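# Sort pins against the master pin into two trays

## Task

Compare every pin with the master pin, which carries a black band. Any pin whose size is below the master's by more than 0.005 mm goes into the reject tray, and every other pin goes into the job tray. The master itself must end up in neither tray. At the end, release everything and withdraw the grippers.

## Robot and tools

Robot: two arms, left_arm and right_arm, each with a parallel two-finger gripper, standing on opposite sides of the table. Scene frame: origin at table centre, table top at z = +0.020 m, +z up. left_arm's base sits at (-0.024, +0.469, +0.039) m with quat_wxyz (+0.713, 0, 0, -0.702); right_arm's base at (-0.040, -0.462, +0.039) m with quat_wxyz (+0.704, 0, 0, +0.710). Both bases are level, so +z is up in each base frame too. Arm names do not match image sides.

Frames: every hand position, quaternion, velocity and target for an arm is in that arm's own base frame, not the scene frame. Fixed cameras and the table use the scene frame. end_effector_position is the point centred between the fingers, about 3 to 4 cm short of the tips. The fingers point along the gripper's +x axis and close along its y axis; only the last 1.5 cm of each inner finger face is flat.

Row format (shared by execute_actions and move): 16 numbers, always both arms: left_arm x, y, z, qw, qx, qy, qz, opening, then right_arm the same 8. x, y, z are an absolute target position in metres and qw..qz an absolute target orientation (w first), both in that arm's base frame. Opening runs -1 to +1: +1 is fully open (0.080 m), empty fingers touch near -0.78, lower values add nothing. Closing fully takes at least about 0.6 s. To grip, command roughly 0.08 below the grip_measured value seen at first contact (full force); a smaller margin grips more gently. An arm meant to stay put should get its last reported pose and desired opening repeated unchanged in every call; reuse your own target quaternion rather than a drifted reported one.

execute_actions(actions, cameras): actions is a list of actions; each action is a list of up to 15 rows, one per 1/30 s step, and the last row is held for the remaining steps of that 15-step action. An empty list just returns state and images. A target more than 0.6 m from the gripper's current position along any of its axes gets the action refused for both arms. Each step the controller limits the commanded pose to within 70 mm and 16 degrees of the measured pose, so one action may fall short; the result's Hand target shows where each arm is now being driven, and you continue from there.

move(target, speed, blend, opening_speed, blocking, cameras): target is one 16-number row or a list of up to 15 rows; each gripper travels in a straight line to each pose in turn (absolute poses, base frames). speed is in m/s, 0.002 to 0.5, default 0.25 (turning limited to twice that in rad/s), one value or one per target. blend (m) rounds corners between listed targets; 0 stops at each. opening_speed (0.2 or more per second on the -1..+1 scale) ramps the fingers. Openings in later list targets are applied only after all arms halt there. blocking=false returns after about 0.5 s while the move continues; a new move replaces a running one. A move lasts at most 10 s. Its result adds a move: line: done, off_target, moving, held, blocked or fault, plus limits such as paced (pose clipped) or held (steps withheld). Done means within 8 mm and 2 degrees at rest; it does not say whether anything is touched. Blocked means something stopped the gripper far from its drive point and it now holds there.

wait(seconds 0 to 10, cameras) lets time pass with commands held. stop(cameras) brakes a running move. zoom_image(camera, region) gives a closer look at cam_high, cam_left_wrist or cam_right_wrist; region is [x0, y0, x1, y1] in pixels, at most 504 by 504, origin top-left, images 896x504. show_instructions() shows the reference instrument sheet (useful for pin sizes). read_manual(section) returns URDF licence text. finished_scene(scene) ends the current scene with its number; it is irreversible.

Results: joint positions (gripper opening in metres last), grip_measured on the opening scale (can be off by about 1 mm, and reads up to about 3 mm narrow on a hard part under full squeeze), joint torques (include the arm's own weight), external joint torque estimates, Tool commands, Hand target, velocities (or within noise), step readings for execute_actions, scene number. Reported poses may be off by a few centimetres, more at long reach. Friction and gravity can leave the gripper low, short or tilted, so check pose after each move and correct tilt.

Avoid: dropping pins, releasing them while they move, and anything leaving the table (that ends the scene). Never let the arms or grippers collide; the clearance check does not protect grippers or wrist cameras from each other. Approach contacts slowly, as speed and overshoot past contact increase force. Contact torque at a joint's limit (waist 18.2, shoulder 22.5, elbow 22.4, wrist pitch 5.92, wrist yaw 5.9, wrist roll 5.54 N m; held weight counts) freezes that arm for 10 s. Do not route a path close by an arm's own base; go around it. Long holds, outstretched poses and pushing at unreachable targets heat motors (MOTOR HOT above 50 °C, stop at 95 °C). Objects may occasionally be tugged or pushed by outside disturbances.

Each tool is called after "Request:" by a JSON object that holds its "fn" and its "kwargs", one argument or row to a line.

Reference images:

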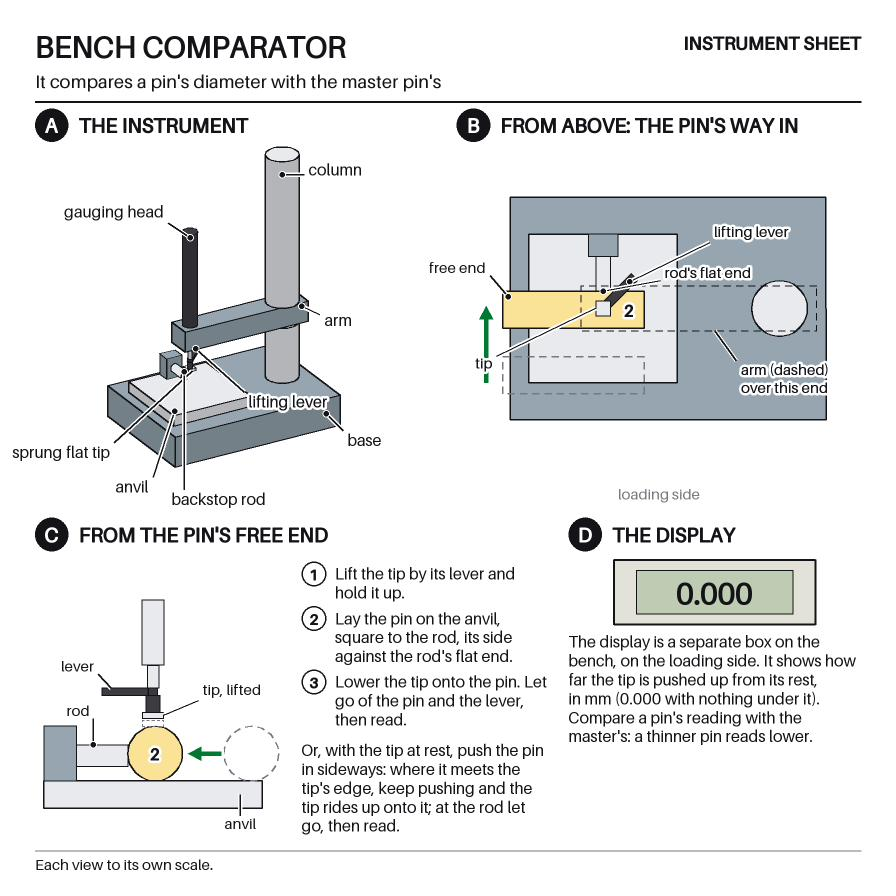

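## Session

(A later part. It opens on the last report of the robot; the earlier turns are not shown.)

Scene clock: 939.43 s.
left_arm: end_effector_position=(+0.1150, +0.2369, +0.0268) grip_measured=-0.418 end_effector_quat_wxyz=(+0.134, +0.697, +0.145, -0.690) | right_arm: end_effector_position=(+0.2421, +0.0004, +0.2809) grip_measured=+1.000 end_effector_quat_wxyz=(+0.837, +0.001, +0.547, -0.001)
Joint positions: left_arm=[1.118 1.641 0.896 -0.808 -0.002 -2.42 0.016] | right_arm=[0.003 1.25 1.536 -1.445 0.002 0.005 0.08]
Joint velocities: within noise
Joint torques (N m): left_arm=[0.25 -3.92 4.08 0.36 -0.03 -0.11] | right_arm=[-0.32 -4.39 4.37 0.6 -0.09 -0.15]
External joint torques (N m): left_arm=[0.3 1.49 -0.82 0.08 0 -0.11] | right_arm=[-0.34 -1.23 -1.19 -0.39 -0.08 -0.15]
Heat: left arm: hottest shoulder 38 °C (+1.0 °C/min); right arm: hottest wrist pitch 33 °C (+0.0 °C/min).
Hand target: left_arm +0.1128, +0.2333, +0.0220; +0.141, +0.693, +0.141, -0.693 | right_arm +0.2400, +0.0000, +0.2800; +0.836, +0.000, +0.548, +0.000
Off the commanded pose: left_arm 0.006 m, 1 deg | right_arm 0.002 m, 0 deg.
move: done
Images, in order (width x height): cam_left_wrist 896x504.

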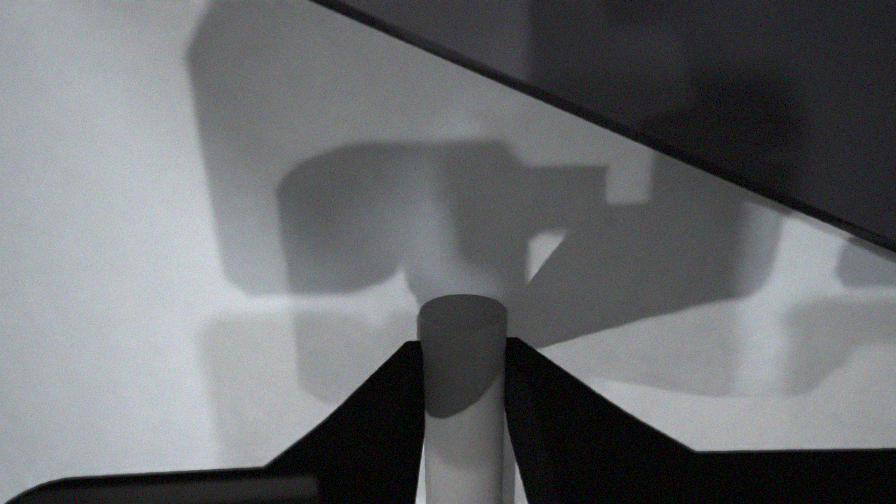

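Request:
{"fn": "move", "kwargs": {
  "target": [
    [0.1128,0.2334,0.09,-0.1410,-0.6929,-0.1410,0.6929,-0.55, 0.24,0.0,0.28,0.836,0,0.548,0,1],
    [0.24,0.0,0.14,-0.3248,0.6281,-0.3248,-0.6281,-0.55, 0.24,0.0,0.28,0.836,0,0.548,0,1],
    [0.272,-0.108,0.12,-0.3248,0.6281,-0.3248,-0.6281,-0.55, 0.24,0.0,0.28,0.836,0,0.548,0,1],
    [0.307,-0.1375,0.08,-0.3248,0.6281,-0.3248,-0.6281,-0.55, 0.24,0.0,0.28,0.836,0,0.548,0,1],
    [0.307,-0.1375,0.065,-0.3248,0.6281,-0.3248,-0.6281,-0.55, 0.24,0.0,0.28,0.836,0,0.548,0,1],
    [0.3395,-0.1135,0.0655,-0.3248,0.6281,-0.3248,-0.6281,-0.55, 0.24,0.0,0.28,0.836,0,0.548,0,1]
  ],
  "speed": [0.2,0.45,0.45,0.15,0.06,0.05],
  "blend": [0.02,0.03,0.02,0.003,0,0],
  "cameras": ["cam_left_wrist"]
}}

Request:
{"fn": "move", "kwargs": {
  "target": [
    [0.3370,-0.1150,0.0640,0.3248,-0.6281,0.3248,0.6281,-0.55, 0.24,0.0,0.28,0.836,0,0.548,0,1],
    [0.3370,-0.1150,0.0640,0.3248,-0.6281,0.3248,0.6281,0.0, 0.24,0.0,0.28,0.836,0,0.548,0,1],
    [0.3370,-0.1150,0.125,0.3248,-0.6281,0.3248,0.6281,0.0, 0.24,0.0,0.28,0.836,0,0.548,0,1],
    [0.24,-0.17,0.21,0.3248,-0.6281,0.3248,0.6281,0.0, 0.24,0.0,0.28,0.836,0,0.548,0,1]
  ],
  "speed": [0.05,0.05,0.12,0.35],
  "blend": [0,0,0.02,0],
  "opening_speed": 1.0,
  "cameras": ["cam_left_wrist","cam_high"]
}}

Request:
{"fn": "zoom_image", "kwargs": {
  "camera": "cam_left_wrist",
  "region": [155, 265, 295, 340]
}}

Request:
{"fn": "zoom_image", "kwargs": {
  "camera": "cam_left_wrist",
  "region": [560, 190, 740, 410]
}}

Scene clock: 964.53 s.
left_arm: end_effector_position=(+0.3348, -0.1179, +0.0700) grip_measured=-0.417 end_effector_quat_wxyz=(-0.324, +0.629, -0.332, -0.623) | right_arm: end_effector_position=(+0.2421, +0.0004, +0.2809) grip_measured=+1.000 end_effector_quat_wxyz=(+0.837, +0.001, +0.547, -0.001)
Joint positions: left_arm=[-0.334 1.916 1.421 -1.069 0.011 -2.511 0.016] | right_arm=[0.003 1.25 1.536 -1.445 0.002 0.005 0.08]
Joint velocities: within noise
Joint torques (N m): left_arm=[1 -5 7.11 0.49 -0.47 -0.01] | right_arm=[-0.29 -4.33 4.42 0.57 -0.08 -0.13]
External joint torques (N m): left_arm=[1 2.83 1.78 0.24 -0.45 -0.01] | right_arm=[-0.29 -1.17 -1.15 -0.42 -0.08 -0.13]
Heat: left arm: hottest shoulder 36 °C (-3.0 °C/min); right arm: hottest wrist pitch 33 °C (+0.0 °C/min).
Hand target: left_arm +0.3393, -0.1135, +0.0656; -0.325, +0.628, -0.325, -0.628 | right_arm +0.2400, +0.0000, +0.2800; +0.836, +0.000, +0.548, +0.000
Off the commanded pose: left_arm 0.008 m, 1 deg | right_arm 0.002 m, 0 deg.
move: done
Images, in order (width x height): cam_left_wrist 896x504.

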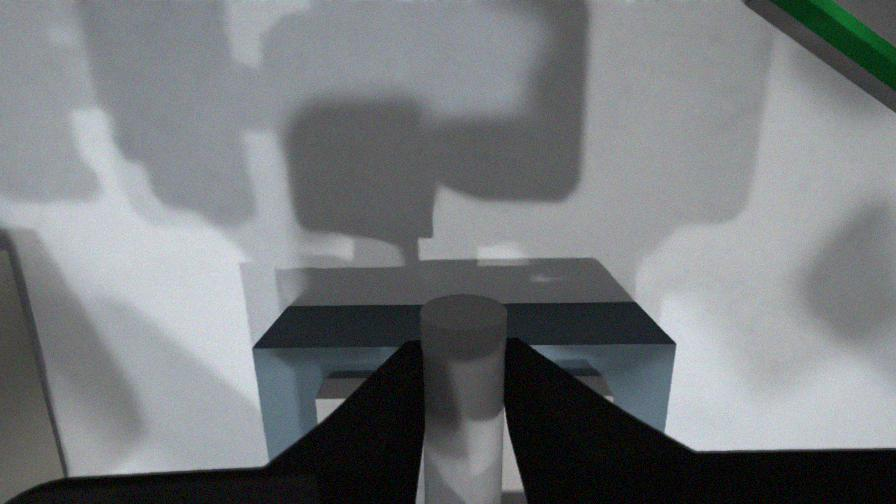

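Scene clock: 967.70 s.
left_arm: end_effector_position=(+0.2397, -0.1690, +0.2050) grip_measured=-0.002 end_effector_quat_wxyz=(-0.324, +0.628, -0.325, -0.629) | right_arm: end_effector_position=(+0.2421, +0.0004, +0.2809) grip_measured=+1.000 end_effector_quat_wxyz=(+0.837, +0.001, +0.547, -0.001)
Joint positions: left_arm=[-0.613 1.676 1.665 -1.56 0.002 -2.801 0.035] | right_arm=[0.003 1.25 1.536 -1.445 0.002 0.005 0.08]
Joint velocities: within noise
Joint torques (N m): left_arm=[-0.34 -6.3 7.48 0.05 -0.16 -0.14] | right_arm=[-0.26 -4.43 4.4 0.58 -0.08 -0.15]
External joint torques (N m): left_arm=[-0.3 -0.21 2.13 -0.2 -0.15 -0.14] | right_arm=[-0.24 -1.32 -1.15 -0.41 -0.08 -0.16]
Heat: left arm: hottest shoulder 36 °C (-3.0 °C/min); right arm: hottest wrist pitch 33 °C (+0.0 °C/min).
Hand target: left_arm +0.2399, -0.1700, +0.2096; -0.324, +0.633, -0.325, -0.623 | right_arm +0.2400, +0.0000, +0.2800; +0.836, +0.000, +0.548, +0.000
Off the commanded pose: left_arm 0.005 m, 0 deg | right_arm 0.002 m, 0 deg.
joint sent to its limit (left arm) — joint 4 (wrist pitch), lower limit. The joint targets still meet the commanded pose.
move: done
Images, in order (width x height): cam_high 896x504, cam_left_wrist 896x504.

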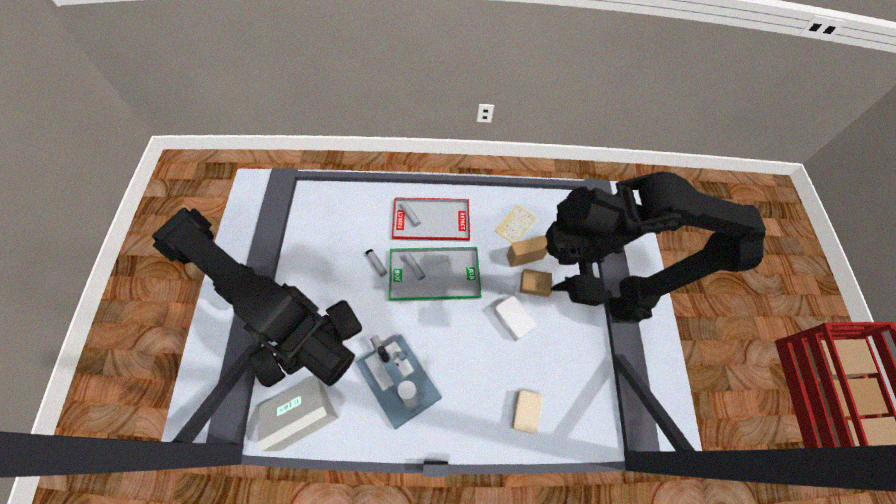

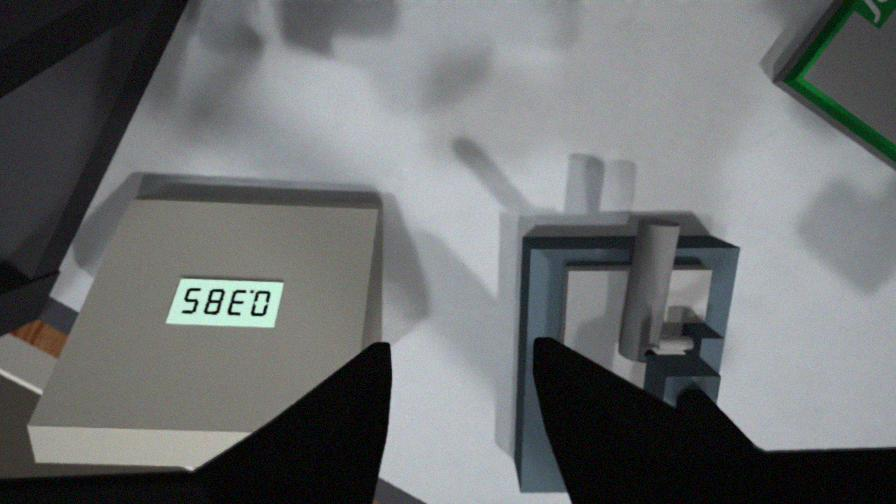

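Scaled by 3.600 from the camera's 896x504 image, which has a finer 1280x720 frame.

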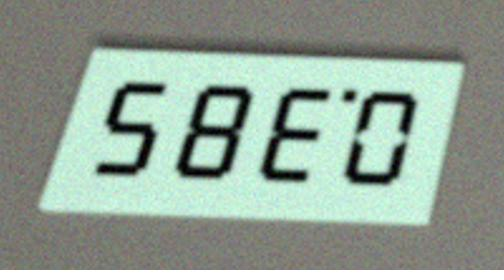

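Scaled by 2.291 from the camera's 896x504 image, which has a finer 1280x720 frame.

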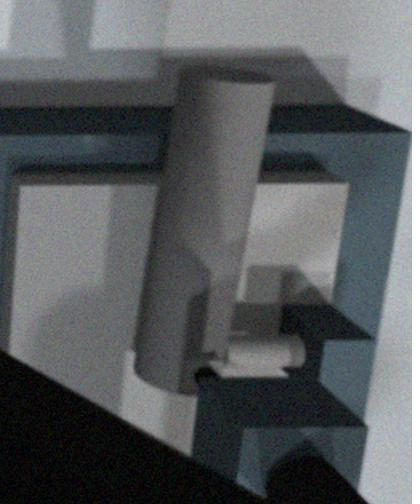

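Request:
{"fn": "move", "kwargs": {
  "target": [
    [0.3370,-0.1155,0.12,0.3248,-0.6281,0.3248,0.6281,0.0, 0.24,0.0,0.28,0.836,0,0.548,0,1],
    [0.3370,-0.1155,0.0640,0.3248,-0.6281,0.3248,0.6281,0.0, 0.24,0.0,0.28,0.836,0,0.548,0,1],
    [0.3370,-0.1155,0.0640,0.3248,-0.6281,0.3248,0.6281,-0.55, 0.24,0.0,0.28,0.836,0,0.548,0,1],
    [0.3060,-0.1390,0.0665,0.3248,-0.6281,0.3248,0.6281,-0.55, 0.24,0.0,0.28,0.836,0,0.548,0,1],
    [0.294,-0.123,0.105,0.3248,-0.6281,0.3248,0.6281,-0.55, 0.24,0.0,0.28,0.836,0,0.548,0,1],
    [0.33,0.12,0.12,0.3248,-0.6281,0.3248,0.6281,-0.55, 0.24,0.0,0.28,0.836,0,0.548,0,1],
    [0.417,0.271,0.095,0.3886,-0.6585,0.2574,0.5907,-0.55, 0.24,0.0,0.28,0.836,0,0.548,0,1]
  ],
  "speed": [0.3,0.1,0.05,0.07,0.15,0.4,0.4],
  "blend": [0.01,0,0,0.003,0.02,0.03,0],
  "opening_speed": 1.5,
  "cameras": ["cam_left_wrist","cam_high"]
}}

Scene clock: 1004.07 s.
left_arm: end_effector_position=(+0.4127, +0.2701, +0.0931) grip_measured=-0.409 end_effector_quat_wxyz=(-0.385, +0.657, -0.259, -0.595) | right_arm: end_effector_position=(+0.2421, +0.0004, +0.2809) grip_measured=+1.000 end_effector_quat_wxyz=(+0.837, +0.001, +0.547, -0.001)
Joint positions: left_arm=[0.576 2.311 2.106 -1.166 -0.013 -1.615 0.017] | right_arm=[0.003 1.25 1.536 -1.445 0.002 0.005 0.08]
Joint velocities: within noise
Joint torques (N m): left_arm=[-0.21 -9.06 9.12 0.5 0.02 0.07] | right_arm=[-0.33 -4.38 4.33 0.59 -0.08 -0.14]
External joint torques (N m): left_arm=[-0.2 1.9 3.24 -0.11 0.07 0.06] | right_arm=[-0.36 -1.21 -1.24 -0.4 -0.07 -0.14]
Heat: left arm: hottest shoulder 39 °C (+2.0 °C/min); right arm: hottest wrist pitch 33 °C (+0.0 °C/min).
Hand target: left_arm +0.4169, +0.2710, +0.0950; -0.389, +0.659, -0.257, -0.591 | right_arm +0.2400, +0.0000, +0.2800; +0.836, +0.000, +0.548, +0.000
Off the commanded pose: left_arm 0.005 m, 1 deg | right_arm 0.002 m, 0 deg.
move: done
Images, in order (width x height): cam_high 896x504, cam_left_wrist 896x504.

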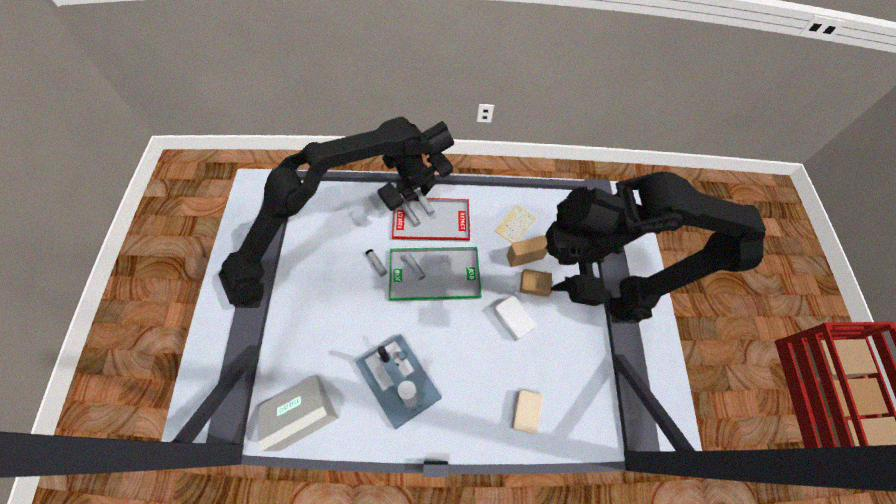

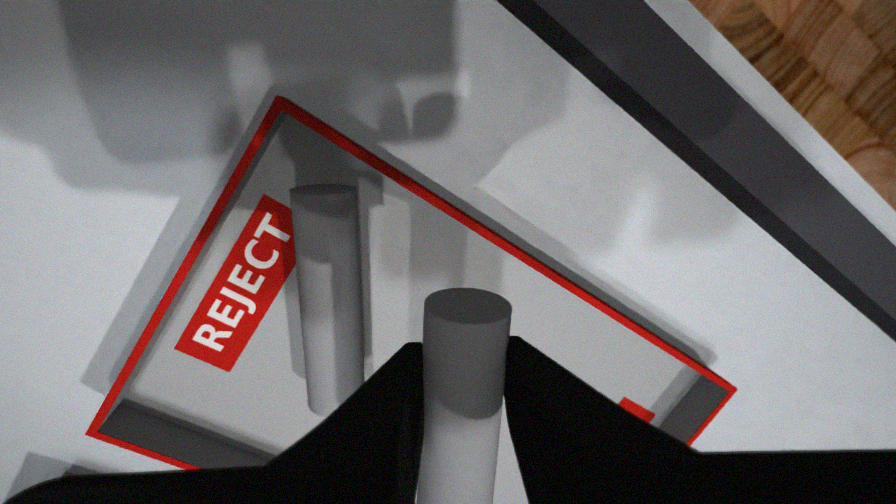

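Request:
{"fn": "move", "kwargs": {
  "target": [
    [0.414,0.268,0.06,0.3886,-0.6585,0.2574,0.5907,-0.55, 0.24,0.0,0.28,0.836,0,0.548,0,1],
    [0.414,0.268,0.027,0.3886,-0.6585,0.2574,0.5907,-0.55, 0.24,0.0,0.28,0.836,0,0.548,0,1]
  ],
  "speed": [0.2,0.1],
  "blend": [0.01,0],
  "cameras": ["cam_left_wrist"]
}}

Scene clock: 1015.73 s.
left_arm: end_effector_position=(+0.4168, +0.2720, +0.0387) grip_measured=-0.409 end_effector_quat_wxyz=(-0.396, +0.662, -0.247, -0.586) | right_arm: end_effector_position=(+0.2421, +0.0004, +0.2809) grip_measured=+1.000 end_effector_quat_wxyz=(+0.837, +0.001, +0.547, -0.001)
Joint positions: left_arm=[0.574 2.314 1.887 -0.907 -0.012 -1.615 0.017] | right_arm=[0.003 1.25 1.536 -1.445 0.002 0.005 0.08]
Joint velocities: within noise
Joint torques (N m): left_arm=[-0.29 -8.35 4.58 0.83 -0.01 0] | right_arm=[-0.36 -4.39 4.4 0.6 -0.1 -0.15]
External joint torques (N m): left_arm=[-0.29 2.55 -1.27 0.15 0.05 -0.01] | right_arm=[-0.35 -1.21 -1.14 -0.37 -0.1 -0.15]
Heat: left arm: hottest shoulder 40 °C (+3.0 °C/min); right arm: hottest wrist pitch 33 °C (+0.0 °C/min).
Hand target: left_arm +0.4139, +0.2679, +0.0271; -0.389, +0.659, -0.257, -0.591 | right_arm +0.2400, +0.0000, +0.2800; +0.836, +0.000, +0.548, +0.000
Off the commanded pose: left_arm 0.013 m, 2 deg | right_arm 0.002 m, 0 deg.
move: off_target (left_arm)
Images, in order (width x height): cam_left_wrist 896x504.

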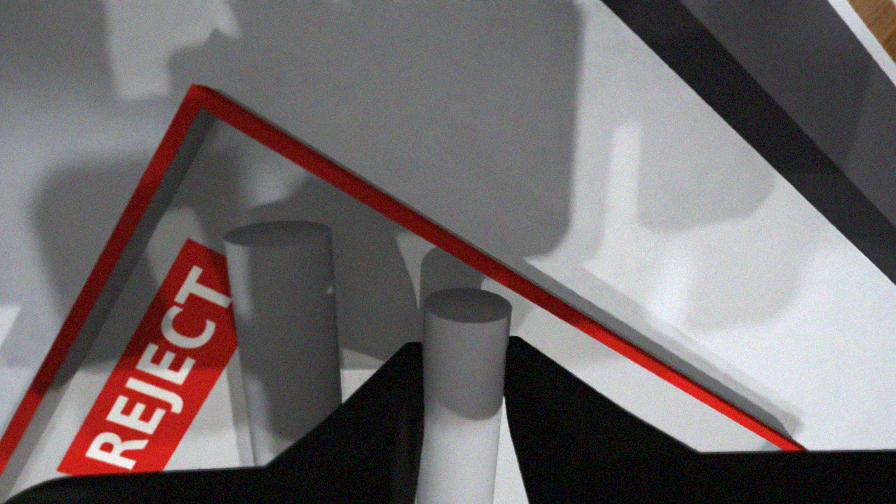

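Request:
{"fn": "move", "kwargs": {
  "target": [
    [0.414,0.268,0.036,0.3886,-0.6585,0.2574,0.5907,-0.55, 0.24,0.0,0.28,0.836,0,0.548,0,1],
    [0.417,0.263,0.034,0.3886,-0.6585,0.2574,0.5907,-0.55, 0.24,0.0,0.28,0.836,0,0.548,0,1],
    [0.417,0.263,0.022,0.3886,-0.6585,0.2574,0.5907,-0.55, 0.24,0.0,0.28,0.836,0,0.548,0,1]
  ],
  "speed": [0.08,0.08,0.05],
  "cameras": ["cam_left_wrist"]
}}

Scene clock: 1033.33 s.
left_arm: end_effector_position=(+0.4185, +0.2698, +0.0369) grip_measured=-0.409 end_effector_quat_wxyz=(-0.396, +0.662, -0.245, -0.587) | right_arm: end_effector_position=(+0.2421, +0.0004, +0.2809) grip_measured=+1.000 end_effector_quat_wxyz=(+0.837, +0.001, +0.547, -0.001)
Joint positions: left_arm=[0.568 2.314 1.879 -0.896 -0.017 -1.624 0.017] | right_arm=[0.003 1.25 1.536 -1.445 0.002 0.005 0.08]
Joint velocities: within noise
Joint torques (N m): left_arm=[-0.82 -7.97 3.93 1.25 0.05 -0.12] | right_arm=[-0.31 -4.38 4.39 0.59 -0.1 -0.15]
External joint torques (N m): left_arm=[-0.84 2.87 -1.84 0.6 0.11 -0.14] | right_arm=[-0.31 -1.22 -1.18 -0.4 -0.1 -0.15]
Heat: left arm: hottest shoulder 42 °C (+5.1 °C/min); right arm: hottest wrist pitch 33 °C (+0.0 °C/min).
Hand target: left_arm +0.4167, +0.2629, +0.0222; -0.389, +0.658, -0.257, -0.591 | right_arm +0.2400, +0.0000, +0.2800; +0.836, +0.000, +0.548, +0.000
Off the commanded pose: left_arm 0.016 m, 2 deg | right_arm 0.002 m, 0 deg.
move: off_target (left_arm)
Images, in order (width x height): cam_left_wrist 896x504.

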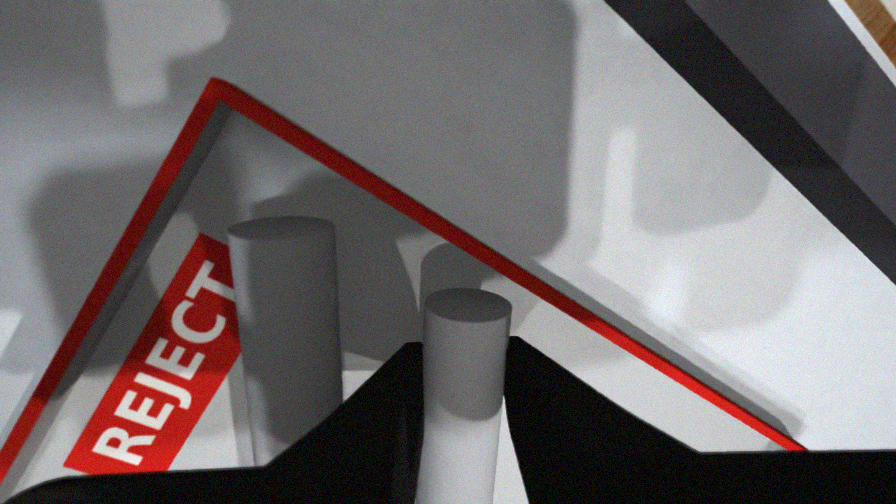

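Request:
{"fn": "move", "kwargs": {
  "target": [
    [0.4165,0.266,0.029,0.3886,-0.6585,0.2574,0.5907,-0.55, 0.24,0.0,0.28,0.836,0,0.548,0,1],
    [0.4165,0.266,0.029,0.3886,-0.6585,0.2574,0.5907,-0.2, 0.24,0.0,0.28,0.836,0,0.548,0,1],
    [0.408,0.260,0.09,0.3886,-0.6585,0.2574,0.5907,-0.2, 0.24,0.0,0.28,0.836,0,0.548,0,1],
    [0.28,0.16,0.18,0.3248,-0.6281,0.3248,0.6281,-0.1, 0.24,0.0,0.28,0.836,0,0.548,0,1]
  ],
  "speed": [0.05,0.1,0.15,0.35],
  "blend": [0,0,0.02,0],
  "opening_speed": 1.0
}}

Request:
{"fn": "zoom_image", "kwargs": {
  "camera": "cam_high",
  "region": [340, 180, 500, 320]
}}

Scene clock: 1058.57 s.
left_arm: end_effector_position=(+0.2823, +0.1631, +0.1800) grip_measured=-0.103 end_effector_quat_wxyz=(-0.327, +0.628, -0.323, -0.628) | right_arm: end_effector_position=(+0.2421, +0.0004, +0.2809) grip_measured=+1.000 end_effector_quat_wxyz=(+0.837, +0.001, +0.547, -0.001)
Joint positions: left_arm=[0.522 1.782 1.688 -1.472 -0.003 -1.665 0.03] | right_arm=[0.003 1.25 1.536 -1.445 0.002 0.005 0.08]
Joint velocities: within noise
Joint torques (N m): left_arm=[-0.33 -7.61 4.73 0.08 0.02 -0.12] | right_arm=[-0.32 -4.39 4.38 0.59 -0.09 -0.14]
External joint torques (N m): left_arm=[-0.32 -0.58 -0.75 -0.21 0.07 -0.12] | right_arm=[-0.32 -1.24 -1.15 -0.39 -0.09 -0.14]
Heat: left arm: hottest shoulder 44 °C (+5.0 °C/min); right arm: hottest wrist pitch 33 °C (+0.0 °C/min).
Hand target: left_arm +0.2801, +0.1600, +0.1800; -0.325, +0.628, -0.325, -0.628 | right_arm +0.2400, +0.0000, +0.2800; +0.836, +0.000, +0.548, +0.000
Off the commanded pose: left_arm 0.004 m, 0 deg | right_arm 0.002 m, 0 deg.
move: done; target 2's new opening was sent with left_arm's hand 0.010 m and 2 deg from that target

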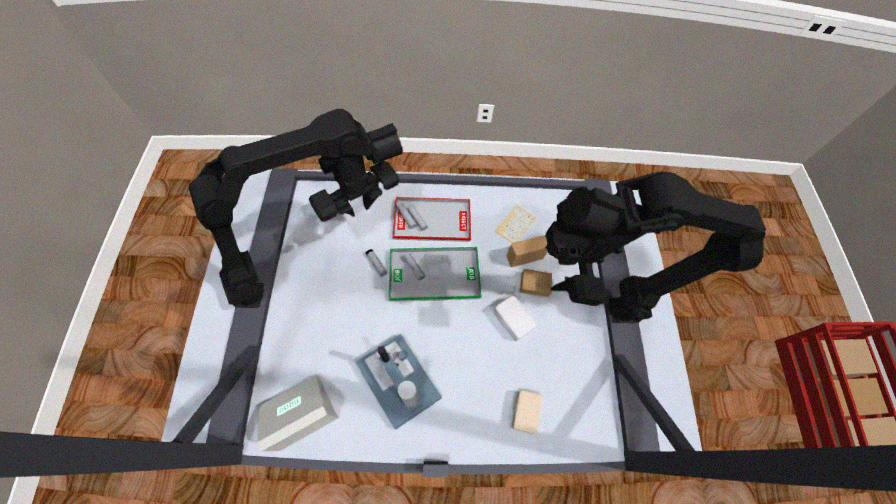

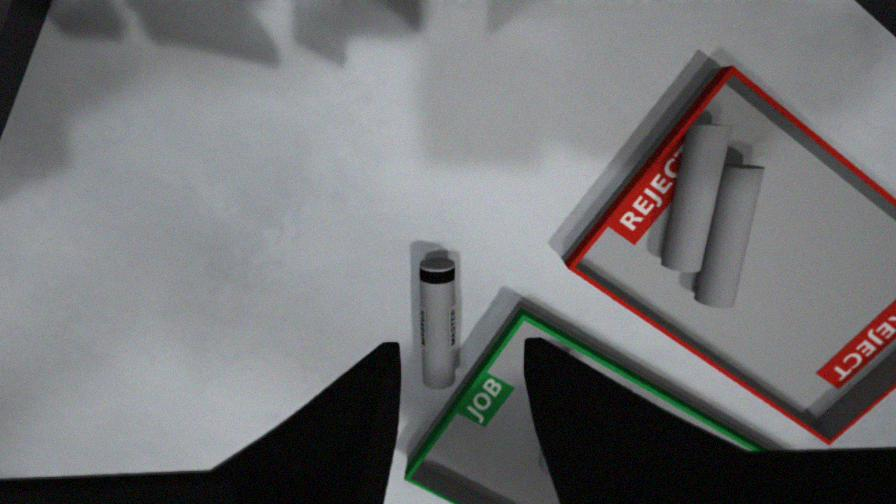

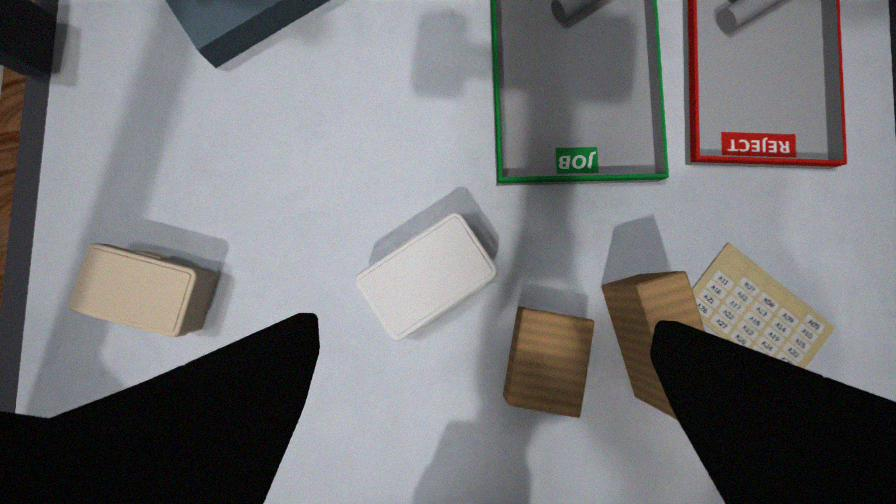

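Scaled by 3.150 from the camera's 896x504 image, which has a finer 1280x720 frame.

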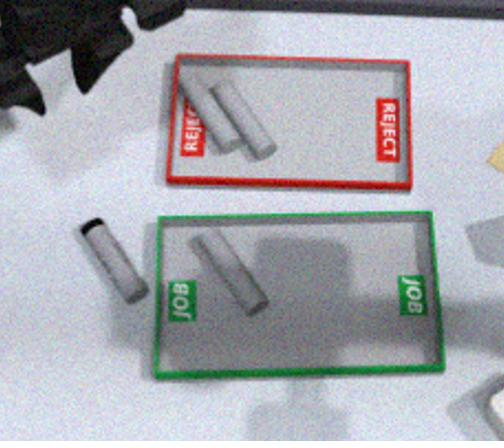

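Request:
{"fn": "finished_scene", "kwargs": {
  "scene": 2
}}

The scene is finished: the task was done.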